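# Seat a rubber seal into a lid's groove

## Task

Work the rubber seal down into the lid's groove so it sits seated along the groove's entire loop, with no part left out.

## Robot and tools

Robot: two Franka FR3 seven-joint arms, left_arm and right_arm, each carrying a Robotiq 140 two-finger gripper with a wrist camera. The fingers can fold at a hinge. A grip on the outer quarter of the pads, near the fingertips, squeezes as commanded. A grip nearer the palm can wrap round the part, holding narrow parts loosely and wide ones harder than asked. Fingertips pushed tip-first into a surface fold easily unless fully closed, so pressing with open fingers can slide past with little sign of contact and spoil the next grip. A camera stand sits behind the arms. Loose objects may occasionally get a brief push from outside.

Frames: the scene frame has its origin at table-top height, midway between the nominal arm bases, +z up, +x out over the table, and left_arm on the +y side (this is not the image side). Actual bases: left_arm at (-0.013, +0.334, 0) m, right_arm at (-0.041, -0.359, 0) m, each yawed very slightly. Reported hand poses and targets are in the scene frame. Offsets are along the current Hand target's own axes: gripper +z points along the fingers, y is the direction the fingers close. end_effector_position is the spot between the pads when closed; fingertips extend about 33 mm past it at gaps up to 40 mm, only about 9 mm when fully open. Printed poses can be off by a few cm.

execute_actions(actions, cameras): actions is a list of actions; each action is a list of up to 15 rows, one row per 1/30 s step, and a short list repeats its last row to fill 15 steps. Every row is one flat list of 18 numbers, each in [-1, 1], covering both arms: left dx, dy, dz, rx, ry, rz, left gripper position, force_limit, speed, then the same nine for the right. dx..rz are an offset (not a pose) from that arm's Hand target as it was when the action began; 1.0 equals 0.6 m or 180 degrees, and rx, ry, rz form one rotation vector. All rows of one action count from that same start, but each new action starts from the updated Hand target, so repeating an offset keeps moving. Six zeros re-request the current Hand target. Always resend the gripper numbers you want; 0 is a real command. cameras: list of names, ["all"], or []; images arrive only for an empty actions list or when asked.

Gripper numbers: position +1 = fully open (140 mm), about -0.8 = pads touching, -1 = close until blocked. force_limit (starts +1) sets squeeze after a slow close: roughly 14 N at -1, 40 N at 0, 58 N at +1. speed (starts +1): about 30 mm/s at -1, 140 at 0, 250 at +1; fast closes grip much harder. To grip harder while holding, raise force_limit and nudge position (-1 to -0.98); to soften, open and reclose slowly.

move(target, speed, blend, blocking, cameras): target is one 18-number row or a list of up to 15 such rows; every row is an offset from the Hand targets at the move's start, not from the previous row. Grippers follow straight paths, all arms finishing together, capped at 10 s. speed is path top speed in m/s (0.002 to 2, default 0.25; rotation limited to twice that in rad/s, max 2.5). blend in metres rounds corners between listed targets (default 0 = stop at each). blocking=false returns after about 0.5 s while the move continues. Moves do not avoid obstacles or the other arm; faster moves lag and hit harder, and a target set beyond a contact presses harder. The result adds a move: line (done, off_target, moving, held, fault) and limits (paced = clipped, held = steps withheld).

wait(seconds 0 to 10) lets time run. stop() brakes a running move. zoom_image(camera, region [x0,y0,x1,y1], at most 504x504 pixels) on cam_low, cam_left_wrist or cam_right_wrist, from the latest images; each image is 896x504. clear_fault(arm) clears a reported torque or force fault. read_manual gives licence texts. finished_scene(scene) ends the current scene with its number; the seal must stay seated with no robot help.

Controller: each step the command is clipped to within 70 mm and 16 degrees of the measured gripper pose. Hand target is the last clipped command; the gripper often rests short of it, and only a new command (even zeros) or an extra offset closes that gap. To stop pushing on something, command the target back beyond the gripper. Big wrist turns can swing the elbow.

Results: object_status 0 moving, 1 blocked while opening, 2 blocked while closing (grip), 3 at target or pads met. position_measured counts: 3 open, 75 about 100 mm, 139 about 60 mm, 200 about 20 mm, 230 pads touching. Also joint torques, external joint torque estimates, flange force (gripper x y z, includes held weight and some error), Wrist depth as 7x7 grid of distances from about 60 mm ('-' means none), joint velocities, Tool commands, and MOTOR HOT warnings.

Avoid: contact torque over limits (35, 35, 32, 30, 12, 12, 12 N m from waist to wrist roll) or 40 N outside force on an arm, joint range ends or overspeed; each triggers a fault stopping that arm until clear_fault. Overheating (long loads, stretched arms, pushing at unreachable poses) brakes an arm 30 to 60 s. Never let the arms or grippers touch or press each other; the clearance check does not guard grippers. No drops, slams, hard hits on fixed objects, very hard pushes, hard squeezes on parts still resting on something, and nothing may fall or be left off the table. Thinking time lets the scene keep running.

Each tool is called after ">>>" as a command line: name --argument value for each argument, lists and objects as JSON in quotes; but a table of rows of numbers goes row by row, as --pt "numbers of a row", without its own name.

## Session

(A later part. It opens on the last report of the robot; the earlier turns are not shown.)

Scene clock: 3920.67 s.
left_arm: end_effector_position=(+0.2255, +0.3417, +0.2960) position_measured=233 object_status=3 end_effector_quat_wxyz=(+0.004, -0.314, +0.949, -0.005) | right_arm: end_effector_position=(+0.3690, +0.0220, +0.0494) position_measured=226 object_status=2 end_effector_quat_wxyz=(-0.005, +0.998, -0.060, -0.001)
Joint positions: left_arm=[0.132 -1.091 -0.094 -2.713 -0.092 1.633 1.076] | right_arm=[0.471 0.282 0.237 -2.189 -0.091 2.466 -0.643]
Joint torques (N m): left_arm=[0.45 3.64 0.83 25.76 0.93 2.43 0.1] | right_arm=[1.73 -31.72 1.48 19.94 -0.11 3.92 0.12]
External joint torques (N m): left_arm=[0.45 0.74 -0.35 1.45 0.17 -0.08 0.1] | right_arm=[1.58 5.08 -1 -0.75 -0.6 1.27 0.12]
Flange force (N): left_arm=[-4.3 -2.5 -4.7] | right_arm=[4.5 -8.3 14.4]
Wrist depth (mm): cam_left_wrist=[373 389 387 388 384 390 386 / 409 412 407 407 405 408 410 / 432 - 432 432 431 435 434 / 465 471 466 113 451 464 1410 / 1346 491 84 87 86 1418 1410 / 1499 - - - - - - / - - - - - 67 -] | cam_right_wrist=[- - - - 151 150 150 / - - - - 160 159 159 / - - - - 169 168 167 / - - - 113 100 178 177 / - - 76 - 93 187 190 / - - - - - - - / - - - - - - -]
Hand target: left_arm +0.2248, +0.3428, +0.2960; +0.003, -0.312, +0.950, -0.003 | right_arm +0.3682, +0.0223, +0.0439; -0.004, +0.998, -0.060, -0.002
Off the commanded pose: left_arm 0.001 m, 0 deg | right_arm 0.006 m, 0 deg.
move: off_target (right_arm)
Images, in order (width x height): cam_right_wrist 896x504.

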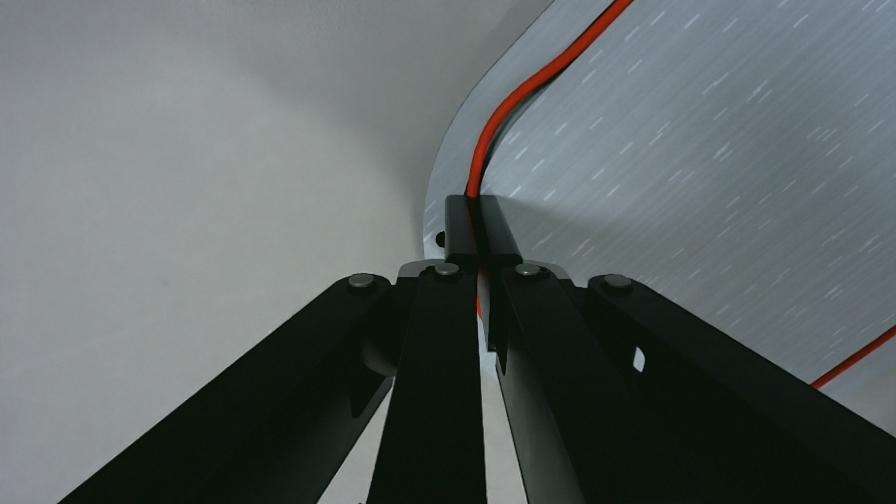

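>>> move --pt "0 0 0 0 0 0 -1 -0.5 0 0 0 -0.004 0 0 0 -0.562 -0.5 -1" --pt "0 0 0 0 0 0 -1 -0.5 0 0 0 -0.05 0 0 0 -0.562 -0.5 -1" --speed '[0.02,0.04]' --cameras '["cam_right_wrist"]'

>>> zoom_image --camera "cam_right_wrist" --region '[380, 80, 620, 260]'

Scene clock: 3929.33 s.
left_arm: end_effector_position=(+0.2255, +0.3417, +0.2960) position_measured=233 object_status=3 end_effector_quat_wxyz=(+0.004, -0.314, +0.949, -0.005) | right_arm: end_effector_position=(+0.3685, +0.0221, +0.0729) position_measured=200 object_status=3 end_effector_quat_wxyz=(-0.004, +0.998, -0.062, -0.002)
Joint positions: left_arm=[0.132 -1.091 -0.094 -2.713 -0.092 1.633 1.076] | right_arm=[0.467 0.237 0.243 -2.18 -0.072 2.413 -0.65]
Joint velocities: left_arm=[within noise] | right_arm=[0 -0.001 0.001 0.001 -0.001 -0.004 -0.001]
Joint torques (N m): left_arm=[0.48 3.57 0.92 25.7 0.94 2.43 0.08] | right_arm=[0.52 -37.67 1.94 21.69 0.99 2.36 -0.13]
External joint torques (N m): left_arm=[0.46 0.57 -0.24 1.42 0.18 -0.09 0.09] | right_arm=[0.36 -1.68 -0.22 0.35 0.47 -0.28 -0.13]
Flange force (N): left_arm=[-3.8 -2.0 -4.5] | right_arm=[-1.8 2.3 -4.2]
Wrist depth (mm): cam_left_wrist=[377 387 387 389 385 386 386 / 414 407 407 407 412 413 420 / 436 445 436 436 448 435 433 / 465 469 459 118 456 464 1274 / 1385 488 84 87 86 1418 1377 / 1453 - - - - - 1752 / - - - - - 68 -] | cam_right_wrist=[- 185 - - 173 173 173 / - - 195 196 184 181 179 / - - - 197 193 192 193 / - - - 154 200 202 202 / - - 86 - 87 93 216 / - - 73 - - - - / - - - - - 69 -]
Hand target: left_arm +0.2248, +0.3428, +0.2960; +0.003, -0.312, +0.950, -0.003 | right_arm +0.3683, +0.0220, +0.0739; -0.004, +0.998, -0.060, -0.002
Off the commanded pose: left_arm 0.001 m, 0 deg | right_arm 0.001 m, 0 deg.
move: done
Images, in order (width x height): cam_right_wrist 896x504.

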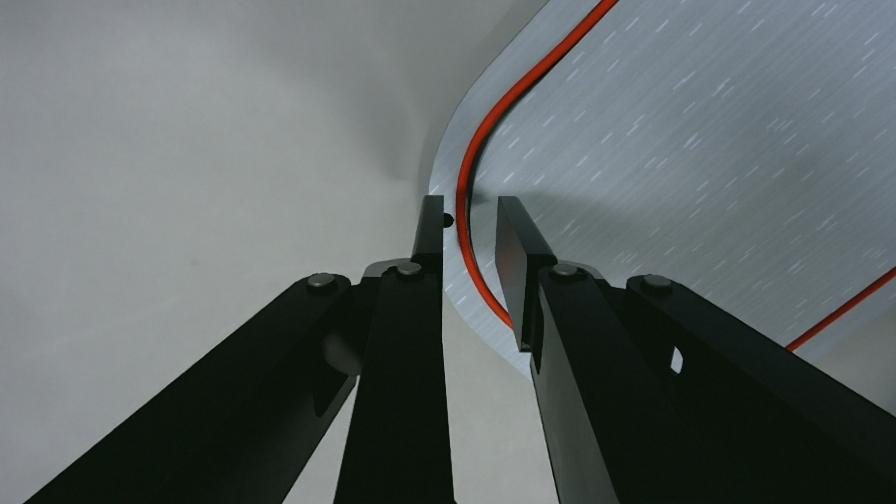

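Scaled by 2.100 from the camera's 896x504 image, which has a finer 1280x720 frame.

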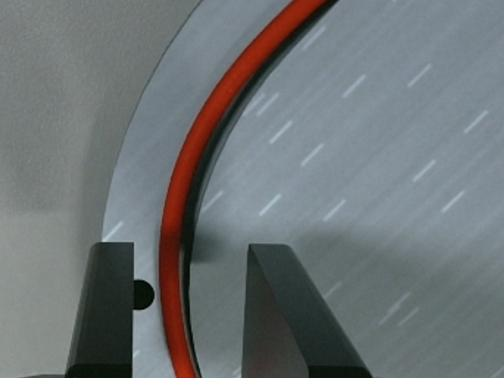

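>>> move --pt "0 0 0 0 0 0 -1 -0.5 0 -0.0007 -0.0042 0.012 0 0 0 -1 -0.5 0" --pt "0 0 0 0 0 0 -1 -0.5 0 -0.0007 -0.0042 0.0282 0 0 0 -1 -0.5 0" --pt "0 0 0 0 0 0 -1 -0.5 0 -0.0057 -0.0008 0.0448 0 0 0 -1 -0.5 0" --pt "0 0 0 0 0 0 -1 -0.5 0 -0.0123 0.0072 0.0557 0 0 0 -1 -0.5 0" --speed '[0.05,0.05,0.03,0.02]'

>>> move --pt "0 0 0 0 0 0 -1 -0.5 0 0.0116 -0.0082 -0.02 0 0 0 -1 -0.5 0" --pt "0 0 0 0 0 0 -1 -0.5 0 0.0123 -0.0072 -0.0557 0 0 0 -1 -0.5 0" --pt "0 0 0 0 0 0 -1 -0.5 0 0.0123 -0.0072 -0.0657 0 0 0 -0.443 -0.5 0" --blend '[0.002,0.002,0]' --speed '[0.03,0.08,0.08]' --cameras '["cam_right_wrist"]'

>>> zoom_image --camera "cam_right_wrist" --region '[380, 80, 620, 260]'

Scene clock: 3957.93 s.
left_arm: end_effector_position=(+0.2255, +0.3417, +0.2960) position_measured=233 object_status=3 end_effector_quat_wxyz=(+0.004, -0.314, +0.949, -0.005) | right_arm: end_effector_position=(+0.3656, +0.0269, +0.0525) position_measured=233 object_status=3 end_effector_quat_wxyz=(-0.013, +0.998, -0.057, +0.005)
Joint positions: left_arm=[0.132 -1.091 -0.094 -2.713 -0.092 1.633 1.076] | right_arm=[0.479 0.266 0.238 -2.21 -0.087 2.492 -0.64]
Joint velocities: left_arm=[within noise] | right_arm=[0.001 0 0 -0.001 0.001 0.003 0.001]
Joint torques (N m): left_arm=[0.44 3.61 0.87 25.68 0.94 2.43 0.1] | right_arm=[0.4 -28.08 -0.54 15.07 -0.41 2.53 0.1]
External joint torques (N m): left_arm=[0.43 0.64 -0.34 1.37 0.17 -0.09 0.1] | right_arm=[0.46 8.17 -2.69 -5.61 -0.9 -0.17 0.1]
Flange force (N): left_arm=[-3.9 -2.3 -4.4] | right_arm=[0.6 -0.3 19.5]
Wrist depth (mm): cam_left_wrist=[372 387 386 386 381 384 388 / 405 408 404 407 - 409 412 / 450 440 440 444 435 436 439 / 473 461 455 118 453 460 1339 / 482 496 84 87 86 1377 1377 / 1354 - - - - - 1435 / - - - - - 67 -] | cam_right_wrist=[- - - 168 158 153 153 / 177 177 176 168 162 161 159 / - - - - 172 171 168 / - - - 112 180 182 178 / - - 76 77 93 189 190 / - - - - - - - / - - - - - - -]
Hand target: left_arm +0.2248, +0.3428, +0.2960; +0.003, -0.312, +0.950, -0.003 | right_arm +0.3603, +0.0189, +0.0405; -0.004, +0.998, -0.060, -0.002
Off the commanded pose: left_arm 0.001 m, 0 deg | right_arm 0.015 m, 1 deg.
move: off_target (right_arm)

Scene clock: 3959.97 s.
left_arm: end_effector_position=(+0.2255, +0.3417, +0.2960) position_measured=233 object_status=3 end_effector_quat_wxyz=(+0.004, -0.314, +0.949, -0.005) | right_arm: end_effector_position=(+0.3688, +0.0222, +0.0794) position_measured=185 object_status=0 end_effector_quat_wxyz=(-0.004, +0.998, -0.061, -0.001)
Joint positions: left_arm=[0.132 -1.091 -0.094 -2.713 -0.092 1.633 1.076] | right_arm=[0.468 0.225 0.243 -2.177 -0.067 2.399 -0.655]
Joint torques (N m): left_arm=[0.46 3.66 0.88 25.76 0.94 2.44 0.1] | right_arm=[0.67 -37.08 1.73 21.76 0.99 2.42 -0.23]
External joint torques (N m): left_arm=[0.46 0.69 -0.28 1.51 0.18 -0.07 0.1] | right_arm=[0.7 -1.34 -0.16 0.26 0.46 -0.22 -0.23]
Flange force (N): left_arm=[-4.3 -2.3 -4.8] | right_arm=[-1.7 1.7 -3.4]
Wrist depth (mm): cam_left_wrist=[370 381 382 391 395 383 387 / 412 412 408 408 409 407 409 / 436 429 429 429 433 426 430 / - 462 469 113 448 460 1316 / 1410 - 84 86 86 492 1444 / 1527 - - - - - 1632 / - - - - - 67 -] | cam_right_wrist=[- - - 191 178 179 181 / - - - - 189 189 187 / - - - - 196 199 197 / - - - 165 123 208 209 / - - 92 - 87 93 220 / - - 79 - - - - / - - - - - - -]
Hand target: left_arm +0.2248, +0.3428, +0.2960; +0.003, -0.312, +0.950, -0.003 | right_arm +0.3684, +0.0220, +0.0799; -0.004, +0.998, -0.060, -0.002
Off the commanded pose: left_arm 0.001 m, 0 deg | right_arm 0.001 m, 0 deg.
move: done
Images, in order (width x height): cam_right_wrist 896x504.

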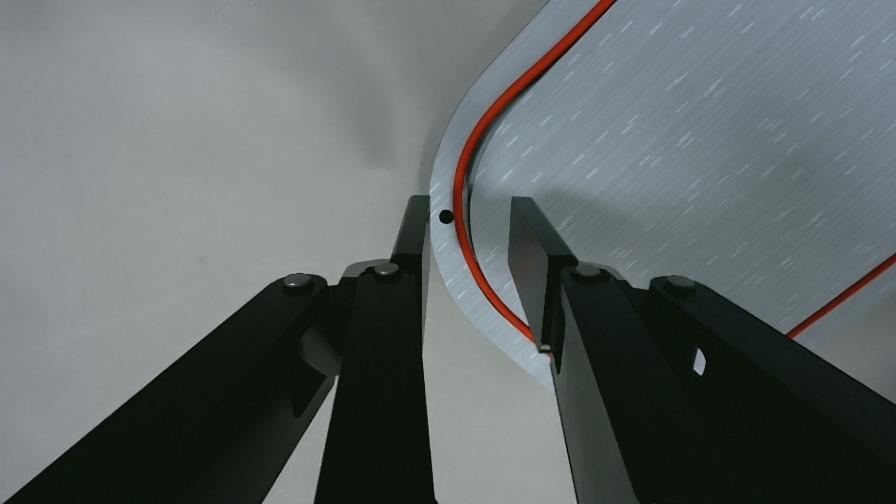

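Scaled by 2.100 from the camera's 896x504 image, which has a finer 1280x720 frame.

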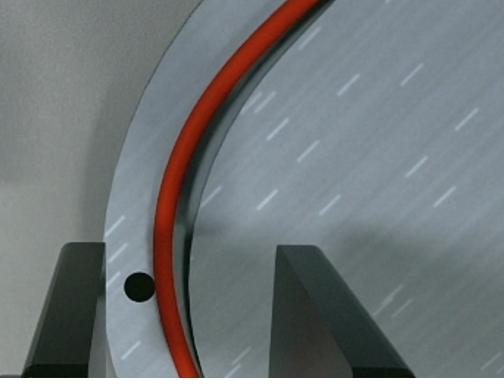

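>>> move --pt "0 0 0 0 0 0 -1 -0.5 0 0.0 -0.0063 0.035 0 0 0 -0.443 -0.5 0.5" --pt "0 0 0 0 0 0 -1 -0.5 0 0.0 -0.0063 0.0515 0 0 0 -0.443 -0.5 0.5" --pt "0 0 0 0 0 0 -1 -0.5 0 0.0 -0.0063 0.0515 0 0 0 -1 -0.5 -1" --blend '[0.002,0,0]' --speed '[0.06,0.03,0.03]'

>>> move --pt "0 0 0 0 0 0 -1 -0.5 0 0 0 -0.003 0 0 0 -1 -0.5 -1" --pt "0 0 0 0 0 0 -1 -0.5 0 0 0.0073 -0.003 0 0 0 -1 -0.5 -1" --pt "0 0 0 0 0 0 -1 -0.5 0 -0.0067 0.014 0.0075 0 0 0 -1 -0.5 -1" --speed '[0.02,0.02,0.02]' --cameras '["cam_right_wrist"]'

>>> zoom_image --camera "cam_right_wrist" --region '[400, 100, 620, 260]'

Scene clock: 3992.73 s.
left_arm: end_effector_position=(+0.2255, +0.3417, +0.2960) position_measured=233 object_status=3 end_effector_quat_wxyz=(+0.004, -0.314, +0.949, -0.005) | right_arm: end_effector_position=(+0.3687, +0.0257, +0.0500) position_measured=226 object_status=0 end_effector_quat_wxyz=(-0.004, +0.998, -0.059, -0.003)
Joint positions: left_arm=[0.132 -1.091 -0.094 -2.713 -0.092 1.633 1.076] | right_arm=[0.479 0.288 0.234 -2.177 -0.088 2.458 -0.642]
Joint torques (N m): left_arm=[0.45 3.53 0.83 25.71 0.94 2.44 0.1] | right_arm=[1.73 -37.66 1.72 21.05 0.05 3.01 0.18]
External joint torques (N m): left_arm=[0.44 0.62 -0.36 1.4 0.17 -0.08 0.1] | right_arm=[1.66 -0.73 -0.72 0.39 -0.44 0.37 0.18]
Flange force (N): left_arm=[-3.9 -2.3 -4.4] | right_arm=[-1.4 -1.6 0.4]
Wrist depth (mm): cam_left_wrist=[380 385 387 379 391 390 383 / 408 412 407 408 407 404 401 / 436 438 429 434 436 432 433 / 465 456 465 113 450 483 1354 / 1402 490 84 86 86 1354 1418 / 1480 - - - - - 1471 / - - - - - 67 -] | cam_right_wrist=[164 164 - - 150 150 151 / 173 - 171 - 160 160 159 / - - - - 171 168 169 / - 196 - 113 177 180 178 / - 204 76 - 93 187 189 / - - - - - - - / - - - - - - -]
Hand target: left_arm +0.2248, +0.3428, +0.2960; +0.003, -0.312, +0.950, -0.003 | right_arm +0.3687, +0.0260, +0.0490; -0.004, +0.998, -0.060, -0.002
Off the commanded pose: left_arm 0.001 m, 0 deg | right_arm 0.001 m, 0 deg.
move: done

Scene clock: 3994.90 s.
left_arm: end_effector_position=(+0.2255, +0.3417, +0.2960) position_measured=233 object_status=3 end_effector_quat_wxyz=(+0.004, -0.314, +0.949, -0.005) | right_arm: end_effector_position=(+0.3672, +0.0215, +0.0497) position_measured=226 object_status=2 end_effector_quat_wxyz=(-0.008, +0.998, -0.060, +0.002)
Joint positions: left_arm=[0.132 -1.091 -0.094 -2.713 -0.092 1.633 1.076] | right_arm=[0.474 0.272 0.234 -2.206 -0.088 2.482 -0.642]
Joint torques (N m): left_arm=[0.46 3.63 0.81 25.75 0.94 2.42 0.08] | right_arm=[0.92 -33.57 1.86 17.57 0.54 2.38 -0.11]
External joint torques (N m): left_arm=[0.47 0.73 -0.34 1.45 0.18 -0.09 0.08] | right_arm=[0.85 2.86 -0.44 -3.07 0.05 -0.3 -0.1]
Flange force (N): left_arm=[-4.3 -2.5 -4.7] | right_arm=[-2.9 2.3 6.1]
Wrist depth (mm): cam_left_wrist=[380 389 387 386 382 386 387 / 409 411 409 412 409 405 412 / 439 438 432 429 440 429 432 / 461 464 453 118 453 461 1316 / 1385 488 84 87 86 1385 1393 / 1537 - - - - - 1499 / - - - - - 67 -] | cam_right_wrist=[- - - - 153 150 150 / - - - 160 160 159 158 / - - - 170 170 167 167 / - - - 113 177 - 177 / - - 76 - 93 184 184 / - - - - - - - / - - - - - - -]
Hand target: left_arm +0.2248, +0.3428, +0.2960; +0.003, -0.312, +0.950, -0.003 | right_arm +0.3637, +0.0182, +0.0445; -0.004, +0.998, -0.060, -0.002
Off the commanded pose: left_arm 0.001 m, 0 deg | right_arm 0.007 m, 1 deg.
move: off_target (right_arm)
Images, in order (width x height): cam_right_wrist 896x504.

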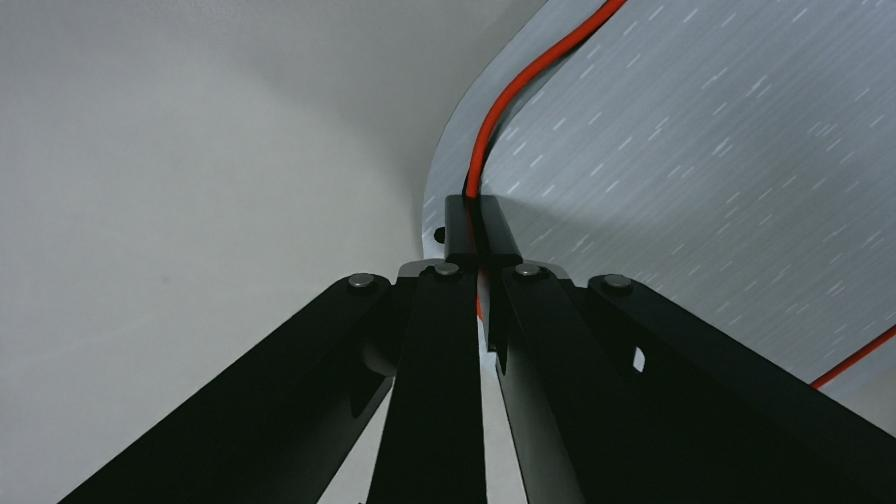

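Scaled by 2.291 from the camera's 896x504 image, which has a finer 1280x720 frame.

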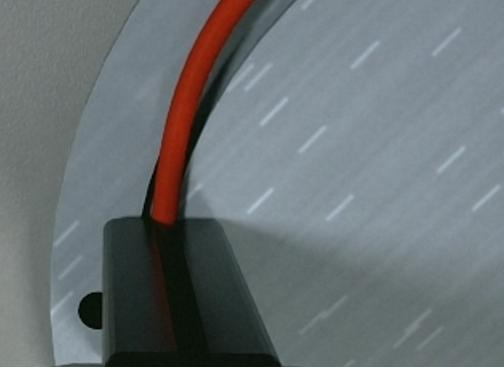

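>>> move --pt "0 0 0 0 0 0 -1 -0.5 0 0 0 -0.002 0 0 0 -0.562 -0.5 -1" --pt "0 0 0 0 0 0 -1 -0.5 0 0.0052 -0.0062 -0.0133 0 0 0 -0.562 -0.5 -1" --pt "0 0 0 0 0 0 -1 -0.5 0 0.0047 -0.01 -0.0225 0 0 0 -1 -0.5 0" --pt "0 0 0 0 0 0 -1 -0.5 0 0.0005 -0.0027 -0.0042 0 0 0 -1 -0.5 0" --pt "0 0 0 0 0 0 -1 -0.5 0 -0.0022 0.009 0.0075 0 0 0 -1 -0.5 0" --speed '[0.02,0.03,0.03,0.02,0.02]'

>>> move --pt "0 0 0 0 0 0 -1 -0.5 0 0.0074 -0.0152 -0.0208 0 0 0 -1 -0.5 0" --pt "0 0 0 0 0 0 -1 -0.5 0 0.0022 -0.009 -0.05 0 0 0 -1 -0.5 0" --pt "0 0 0 0 0 0 -1 -0.5 0 0.0022 -0.009 -0.0657 0 0 0 -0.443 -0.5 0" --blend '[0.002,0.002,0]' --speed '[0.03,0.08,0.08]' --cameras '["cam_right_wrist"]'

>>> zoom_image --camera "cam_right_wrist" --region '[380, 80, 620, 260]'

Scene clock: 4027.47 s.
left_arm: end_effector_position=(+0.2255, +0.3417, +0.2960) position_measured=233 object_status=3 end_effector_quat_wxyz=(+0.004, -0.314, +0.949, -0.005) | right_arm: end_effector_position=(+0.3645, +0.0232, +0.0522) position_measured=233 object_status=3 end_effector_quat_wxyz=(-0.012, +0.998, -0.058, +0.005)
Joint positions: left_arm=[0.132 -1.091 -0.094 -2.713 -0.092 1.633 1.076] | right_arm=[0.475 0.258 0.238 -2.221 -0.084 2.496 -0.643]
Joint torques (N m): left_arm=[0.49 3.63 0.87 25.68 0.94 2.43 0.16] | right_arm=[-1.71 -27.34 -1.78 15.55 -0.31 2.73 -0.25]
External joint torques (N m): left_arm=[0.48 0.6 -0.27 1.44 0.18 -0.07 0.16] | right_arm=[-1.63 8.38 -3.84 -4.91 -0.8 0.06 -0.25]
Flange force (N): left_arm=[-4.1 -2.0 -4.6] | right_arm=[5.1 0.6 20.0]
Wrist depth (mm): cam_left_wrist=[378 386 386 384 386 385 383 / 414 411 413 412 422 406 407 / 437 433 429 428 435 450 1261 / 462 464 461 113 451 465 1316 / 1480 493 84 86 86 1369 1393 / 1471 - - - - - 1518 / - - - - - 68 -] | cam_right_wrist=[- 169 - 163 154 155 152 / - - 176 - 164 160 157 / - - 187 170 172 169 170 / - - 197 112 179 181 178 / - - 76 77 93 - 189 / - - - - - - 199 / - - - - - - -]
Hand target: left_arm +0.2248, +0.3428, +0.2960; +0.003, -0.312, +0.950, -0.003 | right_arm +0.3617, +0.0130, +0.0399; -0.004, +0.998, -0.060, -0.002
Off the commanded pose: left_arm 0.001 m, 0 deg | right_arm 0.016 m, 1 deg.
move: off_target (right_arm)

Scene clock: 4029.50 s.
left_arm: end_effector_position=(+0.2255, +0.3417, +0.2960) position_measured=233 object_status=3 end_effector_quat_wxyz=(+0.004, -0.314, +0.949, -0.005) | right_arm: end_effector_position=(+0.3643, +0.0182, +0.0789) position_measured=185 object_status=0 end_effector_quat_wxyz=(-0.005, +0.998, -0.061, -0.001)
Joint positions: left_arm=[0.132 -1.091 -0.094 -2.713 -0.092 1.633 1.076] | right_arm=[0.465 0.21 0.245 -2.2 -0.063 2.407 -0.657]
Joint torques (N m): left_arm=[0.5 3.63 0.89 25.72 0.94 2.43 0.05] | right_arm=[0.67 -36.71 1.61 21.66 1.01 2.42 -0.24]
External joint torques (N m): left_arm=[0.49 0.65 -0.3 1.45 0.18 -0.08 0.05] | right_arm=[0.59 -1.55 -0.27 0.21 0.48 -0.23 -0.23]
Flange force (N): left_arm=[-4.1 -2.3 -4.6] | right_arm=[-2.0 2.5 -3.8]
Wrist depth (mm): cam_left_wrist=[379 393 382 382 387 382 389 / 412 411 411 407 405 418 410 / 435 438 436 429 438 424 428 / 460 459 461 124 456 461 1339 / 1471 492 84 86 86 1354 1435 / 1471 - - - - - 1427 / - - - - - 68 -] | cam_right_wrist=[- - - - 179 178 177 / - 202 - 192 188 188 - / - 215 - 198 199 198 199 / - - - 206 148 212 207 / - - 92 234 87 93 - / - - 79 - - - - / - - - - - - -]
Hand target: left_arm +0.2248, +0.3428, +0.2960; +0.003, -0.312, +0.950, -0.003 | right_arm +0.3638, +0.0179, +0.0794; -0.004, +0.998, -0.060, -0.002
Off the commanded pose: left_arm 0.001 m, 0 deg | right_arm 0.001 m, 0 deg.
move: done
Images, in order (width x height): cam_right_wrist 896x504.

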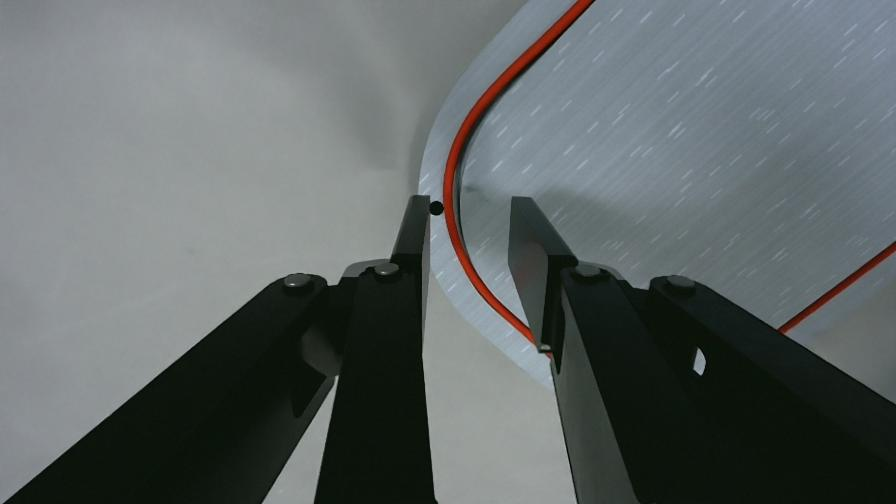

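Scaled by 2.100 from the camera's 896x504 image, which has a finer 1280x720 frame.

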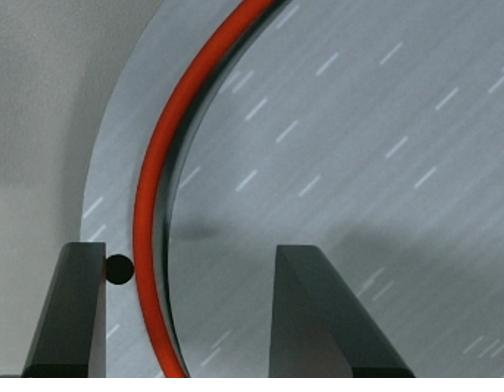

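>>> move --pt "0 0 0 0 0 0 -1 -0.5 0 0.0602 0.0025 0.0 0 0 0.167 -0.443 -0.5 0.5" --pt "0 0 0 0 0 0 -1 -0.5 0 0.0602 0.0025 0.032 0 0 0.167 -0.443 -0.5 0.5" --blend '[0.005,0]' --speed '[0.25,0.06]' --cameras '["cam_right_wrist"]'

>>> zoom_image --camera "cam_right_wrist" --region '[380, 80, 620, 260]'

Scene clock: 4052.50 s.
left_arm: end_effector_position=(+0.2255, +0.3417, +0.2960) position_measured=233 object_status=3 end_effector_quat_wxyz=(+0.004, -0.314, +0.949, -0.005) | right_arm: end_effector_position=(+0.3991, +0.0120, +0.0606) position_measured=185 object_status=3 end_effector_quat_wxyz=(-0.003, +0.949, -0.315, -0.004)
Joint positions: left_arm=[0.132 -1.091 -0.094 -2.713 -0.092 1.633 1.076] | right_arm=[0.568 0.295 0.092 -2.122 -0.024 2.417 -0.218]
Joint velocities: left_arm=[within noise] | right_arm=[0 -0.002 0 -0.001 0.001 0 0.005]
Joint torques (N m): left_arm=[0.46 3.55 0.88 25.77 0.94 2.42 0.08] | right_arm=[1.61 -39.87 0.31 21.6 0.29 2.74 0.17]
External joint torques (N m): left_arm=[0.4 0.52 -0.33 1.6 0.18 -0.07 0.08] | right_arm=[1.45 -1.22 -0.95 0.35 -0.21 0.15 0.17]
Flange force (N): left_arm=[-3.8 -2.3 -4.9] | right_arm=[-2.0 1.1 -1.7]
Wrist depth (mm): cam_left_wrist=[389 386 - 388 383 384 386 / 415 414 405 416 409 410 420 / 435 433 440 436 434 435 438 / 478 469 464 118 450 452 1393 / 491 496 84 87 86 1354 1354 / 1489 - - - - - 1666 / - - - - - 67 -] | cam_right_wrist=[- - 175 165 161 161 161 / - - 181 - 167 173 170 / - 197 190 178 181 178 180 / - - - 186 147 190 190 / - - 92 - 87 93 199 / - - 79 - - - - / - - - - - - -]
Hand target: left_arm +0.2248, +0.3428, +0.2960; +0.003, -0.312, +0.950, -0.003 | right_arm +0.3994, +0.0122, +0.0600; -0.004, +0.948, -0.317, -0.003
Off the commanded pose: left_arm 0.001 m, 0 deg | right_arm 0.001 m, 0 deg.
move: done
Images, in order (width x height): cam_right_wrist 896x504.

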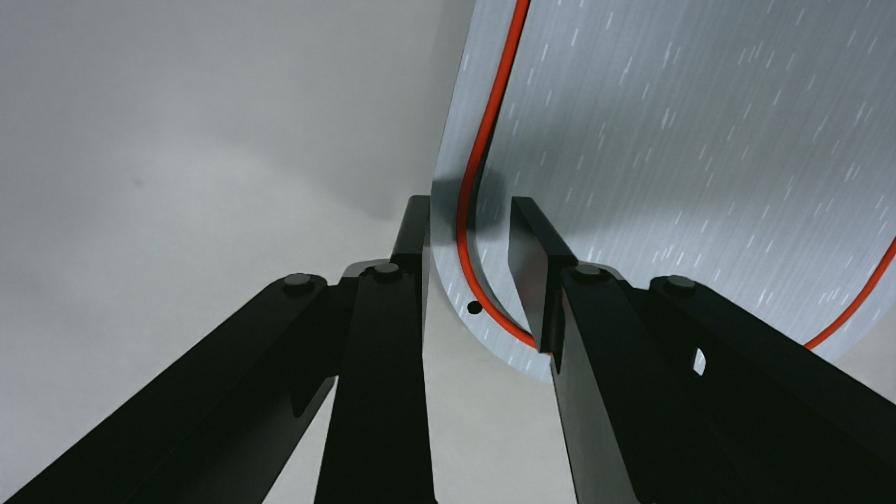

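Scaled by 2.100 from the camera's 896x504 image, which has a finer 1280x720 frame.

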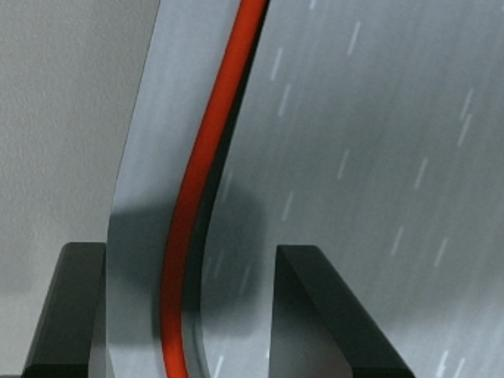

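>>> move --pt "0 0 0 0 0 0 -1 -0.5 0 0.0 -0.0043 0.0183 0 0 0 -0.443 -0.5 0.5" --pt "0 0 0 0 0 0 -1 -0.5 0 0.0 -0.0043 0.0183 0 0 0 -1 -0.5 -1" --speed '[0.03,0.03]'

>>> move --pt "0 0 0 0 0 0 -1 -0.5 0 0 0 -0.003 0 0 0 -1 -0.5 -1" --pt "0 0 0 0 0 0 -1 -0.5 0 0.0042 0.008 -0.003 0 0 0 -1 -0.5 -1" --pt "0 0 0 0 0 0 -1 -0.5 0 0.0028 0.0173 0.0075 0 0 0 -1 -0.5 -1" --speed '[0.02,0.02,0.02]' --cameras '["cam_right_wrist"]'

>>> zoom_image --camera "cam_right_wrist" --region '[400, 60, 620, 220]'

Scene clock: 4076.77 s.
left_arm: end_effector_position=(+0.2255, +0.3417, +0.2960) position_measured=233 object_status=3 end_effector_quat_wxyz=(+0.004, -0.314, +0.949, -0.005) | right_arm: end_effector_position=(+0.4003, +0.0136, +0.0498) position_measured=226 object_status=0 end_effector_quat_wxyz=(-0.003, +0.949, -0.316, -0.005)
Joint positions: left_arm=[0.132 -1.091 -0.094 -2.713 -0.092 1.633 1.076] | right_arm=[0.571 0.321 0.089 -2.117 -0.027 2.436 -0.212]
Joint torques (N m): left_arm=[0.47 3.6 0.8 25.75 0.95 2.41 0.07] | right_arm=[1.65 -39.59 0.6 21.39 0.07 2.92 0.12]
External joint torques (N m): left_arm=[0.45 0.62 -0.36 1.58 0.19 -0.08 0.07] | right_arm=[1.63 -0.32 -0.6 0.31 -0.42 0.31 0.12]
Flange force (N): left_arm=[-4.1 -2.4 -4.9] | right_arm=[-1.9 -0.8 0.4]
Wrist depth (mm): cam_left_wrist=[386 387 387 383 - 386 386 / 412 412 412 408 406 417 409 / 436 435 434 437 429 433 440 / 467 478 462 117 454 460 1324 / 1427 491 84 86 86 1362 1385 / 1480 - - - - - - / - - - - - 68 -] | cam_right_wrist=[- 162 - - 150 150 151 / - - - - 158 160 157 / 180 - - 168 169 168 168 / - - - 112 177 177 180 / - - 76 - 93 189 191 / - - - - - - - / - - - - - - -]
Hand target: left_arm +0.2248, +0.3428, +0.2960; +0.003, -0.312, +0.950, -0.003 | right_arm +0.4009, +0.0144, +0.0490; -0.004, +0.948, -0.317, -0.003
Off the commanded pose: left_arm 0.001 m, 0 deg | right_arm 0.001 m, 0 deg.
move: done

Scene clock: 4078.93 s.
left_arm: end_effector_position=(+0.2255, +0.3417, +0.2960) position_measured=233 object_status=3 end_effector_quat_wxyz=(+0.004, -0.314, +0.949, -0.005) | right_arm: end_effector_position=(+0.3981, +0.0092, +0.0496) position_measured=226 object_status=2 end_effector_quat_wxyz=(-0.008, +0.948, -0.318, -0.001)
Joint positions: left_arm=[0.132 -1.091 -0.094 -2.713 -0.092 1.633 1.076] | right_arm=[0.568 0.303 0.089 -2.148 -0.027 2.462 -0.212]
Joint velocities: left_arm=[within noise] | right_arm=[0 0 0 0 -0.001 0.003 -0.001]
Joint torques (N m): left_arm=[0.44 3.58 0.82 25.7 0.94 2.44 0.15] | right_arm=[-0.05 -35.75 -0.06 18.34 0.31 2.4 -0.22]
External joint torques (N m): left_arm=[0.48 0.61 -0.29 1.41 0.19 -0.08 0.15] | right_arm=[-0.24 2.71 -1.36 -2.51 -0.16 -0.22 -0.22]
Flange force (N): left_arm=[-4.0 -2.0 -4.5] | right_arm=[0.7 2.8 5.5]
Wrist depth (mm): cam_left_wrist=[386 389 389 387 385 388 387 / 407 407 409 - 410 409 417 / 434 435 429 436 434 434 434 / 461 459 472 117 458 465 1331 / 1435 491 84 86 86 1346 1402 / 1471 - - - - - - / - - - - - 68 -] | cam_right_wrist=[- - - 150 151 149 150 / - - 171 160 159 159 158 / - - - 170 168 168 168 / - - - 122 175 178 180 / 203 - 76 - 93 186 186 / - - - - - - - / - - - - - - -]
Hand target: left_arm +0.2248, +0.3428, +0.2960; +0.003, -0.312, +0.950, -0.003 | right_arm +0.3960, +0.0051, +0.0445; -0.004, +0.948, -0.317, -0.003
Off the commanded pose: left_arm 0.001 m, 0 deg | right_arm 0.007 m, 1 deg.
move: off_target (right_arm)
Images, in order (width x height): cam_right_wrist 896x504.

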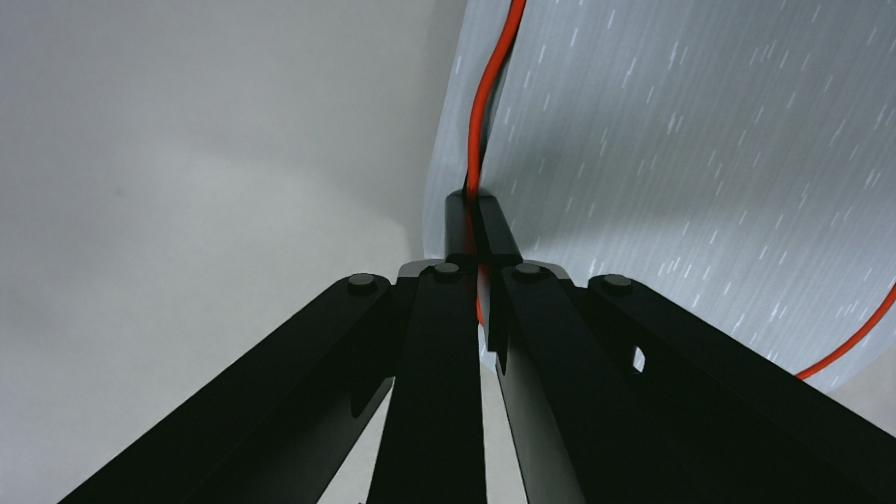

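Scaled by 2.291 from the camera's 896x504 image, which has a finer 1280x720 frame.

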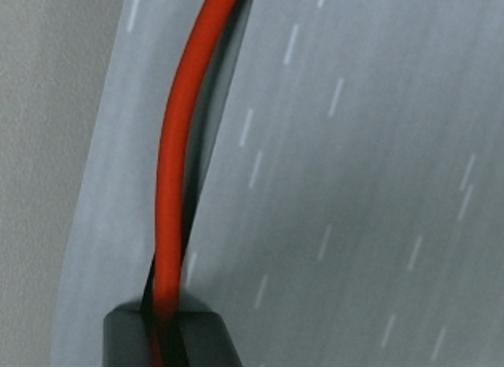

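>>> move --pt "0 0 0 0 0 0 -1 -0.5 0 -0.0013 -0.0077 -0.0667 0 0 0 -1 -0.5 -1" --pt "0 0 0 0 0 0 -1 -0.5 0 0.0953 0.018 -0.0667 0 0 0 -1 -0.5 -1" --blend '[0.005,0]' --speed '[0.06,0.06]' --cameras '["cam_right_wrist"]'

Scene clock: 4099.67 s.
left_arm: end_effector_position=(+0.2255, +0.3417, +0.2960) position_measured=233 object_status=3 end_effector_quat_wxyz=(+0.004, -0.314, +0.949, -0.005) | right_arm: end_effector_position=(+0.4360, -0.0379, +0.0848) position_measured=226 object_status=2 end_effector_quat_wxyz=(-0.005, +0.948, -0.319, -0.002)
Joint positions: left_arm=[0.132 -1.091 -0.094 -2.713 -0.092 1.633 1.076] | right_arm=[0.474 0.248 0.079 -2.118 -0.016 2.371 -0.321]
Joint velocities: left_arm=[within noise] | right_arm=[0.001 0 -0.002 0 -0.001 0 -0.006]
Joint torques (N m): left_arm=[0.55 3.65 0.76 25.7 0.94 2.43 0.12] | right_arm=[0.49 -38.48 0.74 22.62 0.82 2.41 -0.17]
External joint torques (N m): left_arm=[0.55 0.65 -0.4 1.48 0.18 -0.07 0.13] | right_arm=[0.56 -0.53 -0.03 0.65 0.29 -0.23 -0.17]
Flange force (N): left_arm=[-4.1 -2.3 -4.7] | right_arm=[0.2 -1.4 -1.8]
Wrist depth (mm): cam_left_wrist=[380 389 386 389 384 390 387 / 425 410 411 406 407 409 409 / 432 445 433 428 432 435 454 / 465 457 464 118 455 462 1339 / 1480 - 84 86 86 486 1402 / 1518 - - - - - 1489 / - - - - - 68 -] | cam_right_wrist=[- - - 186 185 184 183 / 206 - - 196 192 191 190 / - - - 205 206 204 205 / - - 232 112 214 217 212 / 248 - 76 - 93 227 229 / - - - - - - - / - - - - - - -]
Hand target: left_arm +0.2248, +0.3428, +0.2960; +0.003, -0.312, +0.950, -0.003 | right_arm +0.4354, -0.0383, +0.0839; -0.004, +0.948, -0.317, -0.003
Off the commanded pose: left_arm 0.001 m, 0 deg | right_arm 0.001 m, 0 deg.
move: done
Images, in order (width x height): cam_right_wrist 896x504.

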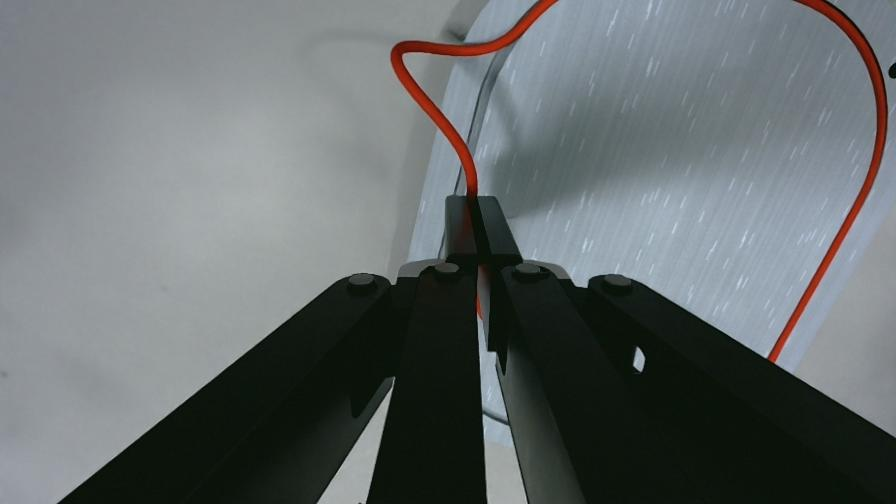

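>>> move --pt "0 0 0 0 0 0 -1 -0.5 0 -0.0953 -0.0257 0.0 0 0 0 -1 -0.5 -1" --pt "0 0 0 0 0 0 -1 -0.5 0 -0.0953 -0.0257 0.0517 0 0 0 -1 -0.5 -1" --blend '[0.005,0]' --speed '[0.08,0.05]' --cameras '["cam_right_wrist"]'

Scene clock: 4111.07 s.
left_arm: end_effector_position=(+0.2255, +0.3417, +0.2960) position_measured=233 object_status=3 end_effector_quat_wxyz=(+0.004, -0.314, +0.949, -0.005) | right_arm: end_effector_position=(+0.3984, +0.0086, +0.0543) position_measured=226 object_status=2 end_effector_quat_wxyz=(-0.003, +0.949, -0.315, -0.005)
Joint positions: left_arm=[0.132 -1.091 -0.094 -2.713 -0.092 1.633 1.076] | right_arm=[0.565 0.3 0.091 -2.134 -0.024 2.434 -0.22]
Joint velocities: left_arm=[within noise] | right_arm=[0.001 0 0 0.001 0.001 0.003 0.003]
Joint torques (N m): left_arm=[0.43 3.62 0.88 25.74 0.94 2.43 0.13] | right_arm=[1.64 -39.63 0.16 21.33 -0.02 2.79 0.2]
External joint torques (N m): left_arm=[0.46 0.77 -0.28 1.36 0.18 -0.09 0.13] | right_arm=[1.45 -1.09 -1.13 0.32 -0.51 0.2 0.2]
Flange force (N): left_arm=[-4.4 -2.3 -4.5] | right_arm=[-2.0 0.8 -1.3]
Wrist depth (mm): cam_left_wrist=[381 390 386 386 384 385 386 / 410 416 407 403 409 407 408 / 436 437 436 435 436 432 435 / 458 455 459 113 456 461 1377 / 512 478 84 86 86 1331 1418 / 1393 - - - - - 1480 / - - - - - 68 -] | cam_right_wrist=[- 165 164 - 156 155 155 / - - - 164 164 164 164 / - - 187 176 173 173 171 / - - 197 113 182 182 185 / - - 76 - 93 - 197 / - - - - - - - / - - - - - - -]
Hand target: left_arm +0.2248, +0.3428, +0.2960; +0.003, -0.312, +0.950, -0.003 | right_arm +0.3988, +0.0087, +0.0535; -0.004, +0.948, -0.317, -0.003
Off the commanded pose: left_arm 0.001 m, 0 deg | right_arm 0.001 m, 0 deg.
move: done
Images, in order (width x height): cam_right_wrist 896x504.

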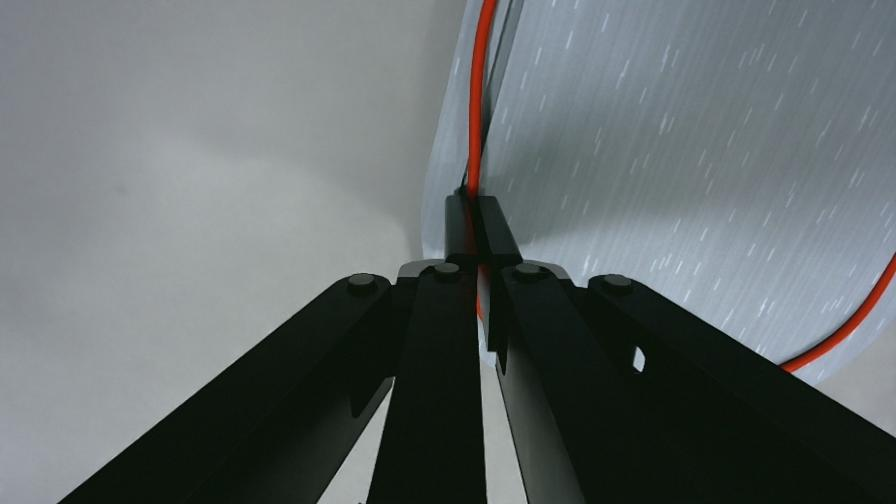

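>>> move --pt "0 0 0 0 0 0 -1 -0.5 0 0 0.004 0.009 0 0 0 -1 -0.5 -1" --pt "0 0 0 0 0 0 -1 -0.5 0 0 0.004 0.009 0 0 0 -0.562 -0.5 -1" --pt "0 0 0 0 0 0 -1 -0.5 0 0 0.004 -0.06 0 0 0 -0.562 -0.5 -1" --pt "0 0 0 0 0 0 -1 -0.5 0 0.1 0.0 -0.4 0 0 -0.4111 1 -0.5 0.5" --blend '[0,0,0.02,0]' --speed '[0.03,0.03,0.05,0.4]' --cameras '["cam_right_wrist"]'

>>> zoom_image --camera "cam_right_wrist" --region '[250, 120, 600, 370]'

Scene clock: 4126.10 s.
left_arm: end_effector_position=(+0.2255, +0.3417, +0.2960) position_measured=233 object_status=3 end_effector_quat_wxyz=(+0.004, -0.314, +0.949, -0.005) | right_arm: end_effector_position=(+0.4484, -0.0295, +0.2938) position_measured=3 object_status=0 end_effector_quat_wxyz=(-0.004, +0.949, +0.316, +0.002)
Joint positions: left_arm=[0.132 -1.091 -0.094 -2.713 -0.092 1.633 1.076] | right_arm=[0.391 0.084 0.166 -1.774 -0.007 1.862 -1.617]
Joint torques (N m): left_arm=[0.44 3.55 0.81 25.74 0.94 2.43 0.07] | right_arm=[1 -35.65 0.14 25.76 1.36 2.42 -0.21]
External joint torques (N m): left_arm=[0.42 0.57 -0.35 1.48 0.19 -0.08 0.07] | right_arm=[0.99 -0.57 -0.41 0.8 0.5 -0.24 -0.21]
Flange force (N): left_arm=[-3.8 -2.3 -4.7] | right_arm=[1.5 -0.1 -2.6]
Wrist depth (mm): cam_left_wrist=[382 386 386 408 386 391 389 / 412 412 409 417 408 410 408 / 436 435 437 432 436 436 432 / 458 472 457 112 456 464 1354 / 1410 496 84 86 86 1377 1462 / 1427 - - - - - 1489 / - - - - - 67 -] | cam_right_wrist=[397 - - - - 1171 1124 / 413 - - - - 391 1182 / - - - - 424 - - / - 118 - - 449 131 - / - 102 - - - 122 97 / - - - - - - - / - - - - - - -]
Hand target: left_arm +0.2248, +0.3428, +0.2960; +0.003, -0.312, +0.950, -0.003 | right_arm +0.4478, -0.0295, +0.2929; -0.005, +0.948, +0.318, -0.001
Off the commanded pose: left_arm 0.001 m, 0 deg | right_arm 0.001 m, 0 deg.
move: done; limits=paced
Images, in order (width x height): cam_right_wrist 896x504.

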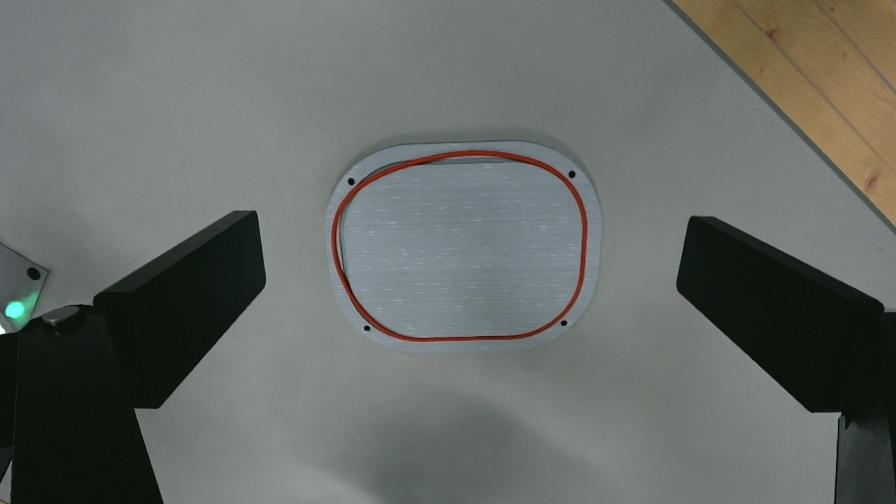

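Scaled by 1.440 from the camera's 896x504 image, which has a finer 1280x720 frame.

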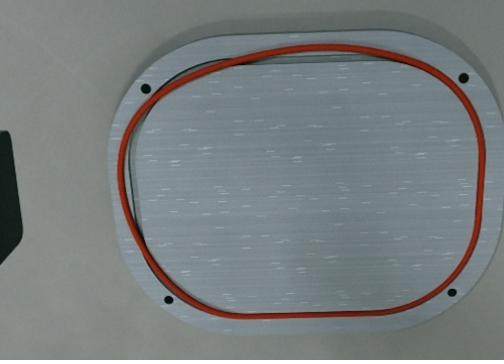

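>>> move --pt "0 0 0 0 0 0 -1 -0.5 0 -0.0565 -0.1472 0.25 0 0 0.245 -0.443 -0.5 0.5" --pt "0 0 0 0 0 0 -1 -0.5 0 -0.0565 -0.1472 0.363 0 0 0.245 -0.443 -0.5 0.5" --blend '[0.02,0]' --speed '[0.4,0.12]' --cameras '["cam_right_wrist"]'

>>> zoom_image --camera "cam_right_wrist" --region '[380, 80, 620, 260]'

Scene clock: 4145.23 s.
left_arm: end_effector_position=(+0.2255, +0.3417, +0.2960) position_measured=233 object_status=3 end_effector_quat_wxyz=(+0.004, -0.314, +0.949, -0.005) | right_arm: end_effector_position=(+0.3660, +0.0222, +0.0762) position_measured=185 object_status=3 end_effector_quat_wxyz=(-0.004, +0.998, -0.060, -0.004)
Joint positions: left_arm=[0.132 -1.091 -0.094 -2.713 -0.092 1.633 1.076] | right_arm=[0.575 0.223 0.137 -2.182 -0.028 2.404 -0.683]
Joint velocities: left_arm=[within noise] | right_arm=[0 0 0.001 0.001 0 0.001 0.006]
Joint torques (N m): left_arm=[0.5 3.55 0.87 25.72 0.93 2.42 0.1] | right_arm=[1.65 -37.71 0.35 21.66 0.01 2.78 0.19]
External joint torques (N m): left_arm=[0.46 0.52 -0.33 1.52 0.17 -0.08 0.11] | right_arm=[1.64 -1.14 -0.84 0.06 -0.52 0.12 0.2]
Flange force (N): left_arm=[-3.7 -2.1 -4.7] | right_arm=[-2.8 0.4 -1.3]
Wrist depth (mm): cam_left_wrist=[371 386 397 386 386 384 387 / 413 416 417 408 411 408 411 / 439 436 434 432 433 434 436 / 474 460 454 112 456 461 1354 / 1418 - 84 86 86 1402 1402 / 1499 - - - - - 1410 / - - - - - 67 -] | cam_right_wrist=[- - - - 175 175 176 / - - - 184 185 184 - / - - - 196 198 195 201 / - - 220 171 136 206 203 / - - 92 - 87 93 222 / - - 79 255 - - - / - - - - - - -]
Hand target: left_arm +0.2248, +0.3428, +0.2960; +0.003, -0.312, +0.950, -0.003 | right_arm +0.3666, +0.0225, +0.0759; -0.004, +0.998, -0.062, -0.002
Off the commanded pose: left_arm 0.001 m, 0 deg | right_arm 0.001 m, 0 deg.
move: done; limits=paced
Images, in order (width x height): cam_right_wrist 896x504.

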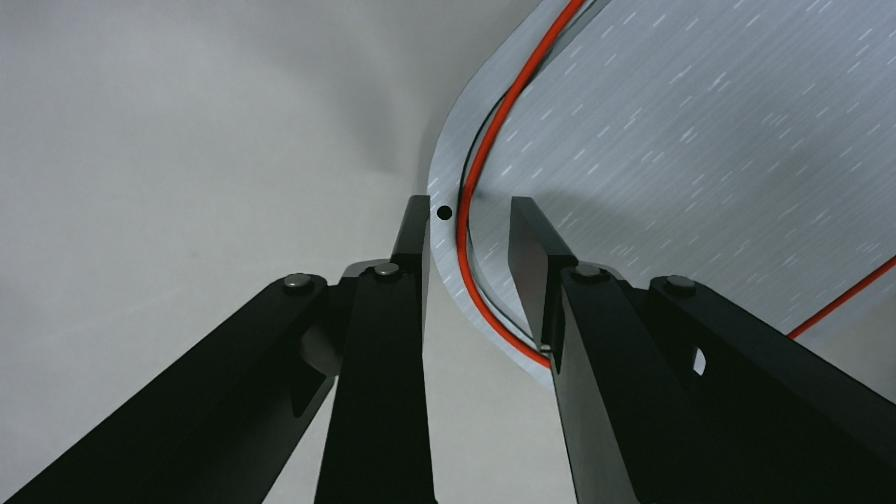

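Scaled by 2.100 from the camera's 896x504 image, which has a finer 1280x720 frame.

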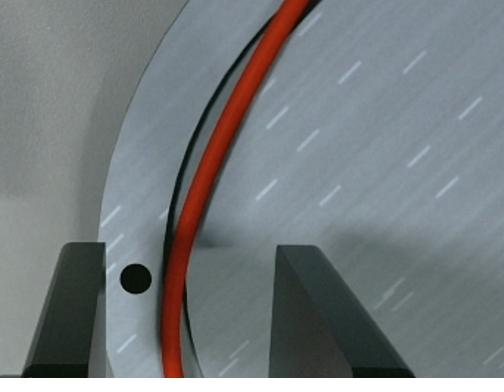

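>>> move --pt "0 0 0 0 0 0 -1 -0.5 0 0.0 -0.0032 0.03 0 0 0 -0.443 -0.5 0.5" --pt "0 0 0 0 0 0 -1 -0.5 0 0.0 -0.0032 0.0448 0 0 0 -0.443 -0.5 0.5" --pt "0 0 0 0 0 0 -1 -0.5 0 0.0 -0.0032 0.0448 0 0 0 -1 -0.5 -1" --blend '[0.002,0,0]' --speed '[0.06,0.03,0.03]'

>>> move --pt "0 0 0 0 0 0 -1 -0.5 0 0 0 -0.0042 0 0 0 -1 -0.5 -1" --pt "0 0 0 0 0 0 -1 -0.5 0 0.0067 0.0015 -0.0042 0 0 0 -1 -0.5 -1" --speed '[0.02,0.02]' --cameras '["cam_right_wrist"]'

>>> zoom_image --camera "cam_right_wrist" --region '[400, 60, 640, 240]'

>>> zoom_image --camera "cam_right_wrist" --region '[420, 240, 660, 420]'

Scene clock: 4169.27 s.
left_arm: end_effector_position=(+0.2255, +0.3417, +0.2960) position_measured=233 object_status=3 end_effector_quat_wxyz=(+0.004, -0.314, +0.949, -0.005) | right_arm: end_effector_position=(+0.3668, +0.0248, +0.0503) position_measured=226 object_status=0 end_effector_quat_wxyz=(-0.005, +0.998, -0.061, -0.003)
Joint positions: left_arm=[0.132 -1.091 -0.094 -2.713 -0.092 1.633 1.076] | right_arm=[0.581 0.277 0.133 -2.186 -0.04 2.463 -0.671]
Joint torques (N m): left_arm=[0.5 3.52 0.82 25.79 0.92 2.43 0.1] | right_arm=[1.64 -38.06 0.59 20.8 -0.02 2.78 0.16]
External joint torques (N m): left_arm=[0.51 0.58 -0.33 1.54 0.17 -0.07 0.1] | right_arm=[1.71 -0.68 -0.75 0.04 -0.52 0.14 0.16]
Flange force (N): left_arm=[-4.0 -2.2 -4.8] | right_arm=[-2.3 -0.6 -0.4]
Wrist depth (mm): cam_left_wrist=[373 386 379 388 386 386 386 / 411 408 407 409 412 407 407 / 424 434 438 430 436 429 435 / 456 464 458 124 455 457 1281 / - - 84 86 86 1385 1316 / 1537 - - - - - - / - - - - - 68 -] | cam_right_wrist=[- - 162 - - 150 149 / - - - 161 162 161 159 / - - - 169 171 168 167 / - - - 113 177 179 183 / - - 76 - 93 188 192 / - - - - - - - / - - - - - - -]
Hand target: left_arm +0.2248, +0.3428, +0.2960; +0.003, -0.312, +0.950, -0.003 | right_arm +0.3667, +0.0247, +0.0491; -0.004, +0.998, -0.062, -0.002
Off the commanded pose: left_arm 0.001 m, 0 deg | right_arm 0.001 m, 0 deg.
move: done

Scene clock: 4170.67 s.
left_arm: end_effector_position=(+0.2255, +0.3417, +0.2960) position_measured=233 object_status=3 end_effector_quat_wxyz=(+0.004, -0.314, +0.949, -0.005) | right_arm: end_effector_position=(+0.3703, +0.0247, +0.0525) position_measured=226 object_status=2 end_effector_quat_wxyz=(-0.006, +0.998, -0.062, -0.001)
Joint positions: left_arm=[0.132 -1.091 -0.094 -2.713 -0.092 1.633 1.076] | right_arm=[0.579 0.276 0.131 -2.181 -0.04 2.461 -0.671]
Joint torques (N m): left_arm=[0.46 3.56 0.8 25.75 0.93 2.43 0.09] | right_arm=[0.62 -38.13 0.7 21.52 0.34 2.44 -0.16]
External joint torques (N m): left_arm=[0.46 0.55 -0.33 1.58 0.17 -0.06 0.09] | right_arm=[0.6 -0.74 -0.69 0.67 -0.16 -0.21 -0.16]
Flange force (N): left_arm=[-3.9 -2.3 -4.9] | right_arm=[0.7 -1.0 -1.9]
Wrist depth (mm): cam_left_wrist=[372 386 384 385 381 383 383 / 414 412 410 408 410 423 405 / 443 435 418 431 436 432 431 / 464 467 464 118 455 460 1316 / 1427 490 84 86 86 480 1339 / 1518 - - - - - - / - - - - - 67 -] | cam_right_wrist=[169 164 - - 153 154 154 / 178 - - - 162 161 160 / - 190 185 165 174 171 173 / - - 194 112 179 181 180 / - - 76 - 93 188 189 / - - - - - - - / - - - - - - -]
Hand target: left_arm +0.2248, +0.3428, +0.2960; +0.003, -0.312, +0.950, -0.003 | right_arm +0.3706, +0.0233, +0.0516; -0.004, +0.998, -0.062, -0.002
Off the commanded pose: left_arm 0.001 m, 0 deg | right_arm 0.002 m, 0 deg.
move: done
Images, in order (width x height): cam_right_wrist 896x504.

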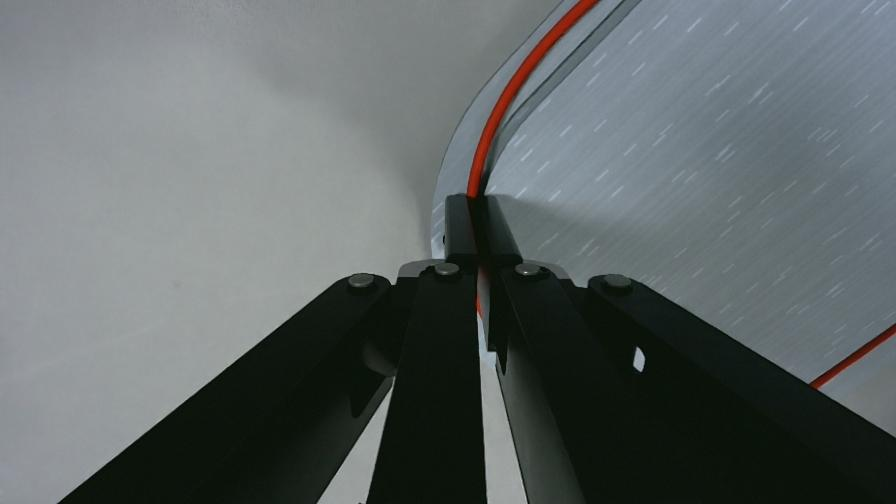

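Scaled by 2.100 from the camera's 896x504 image, which has a finer 1280x720 frame.

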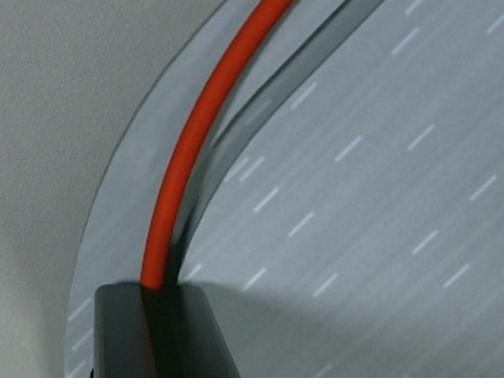

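Scaled by 2.100 from the camera's 896x504 image, which has a finer 1280x720 frame.

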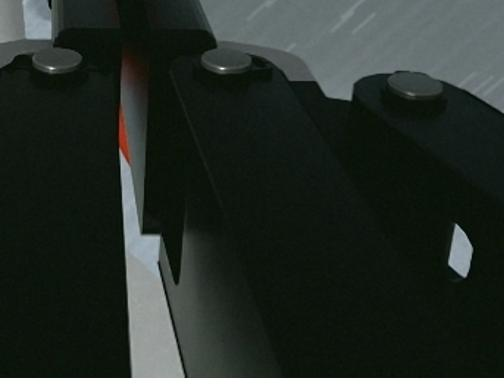

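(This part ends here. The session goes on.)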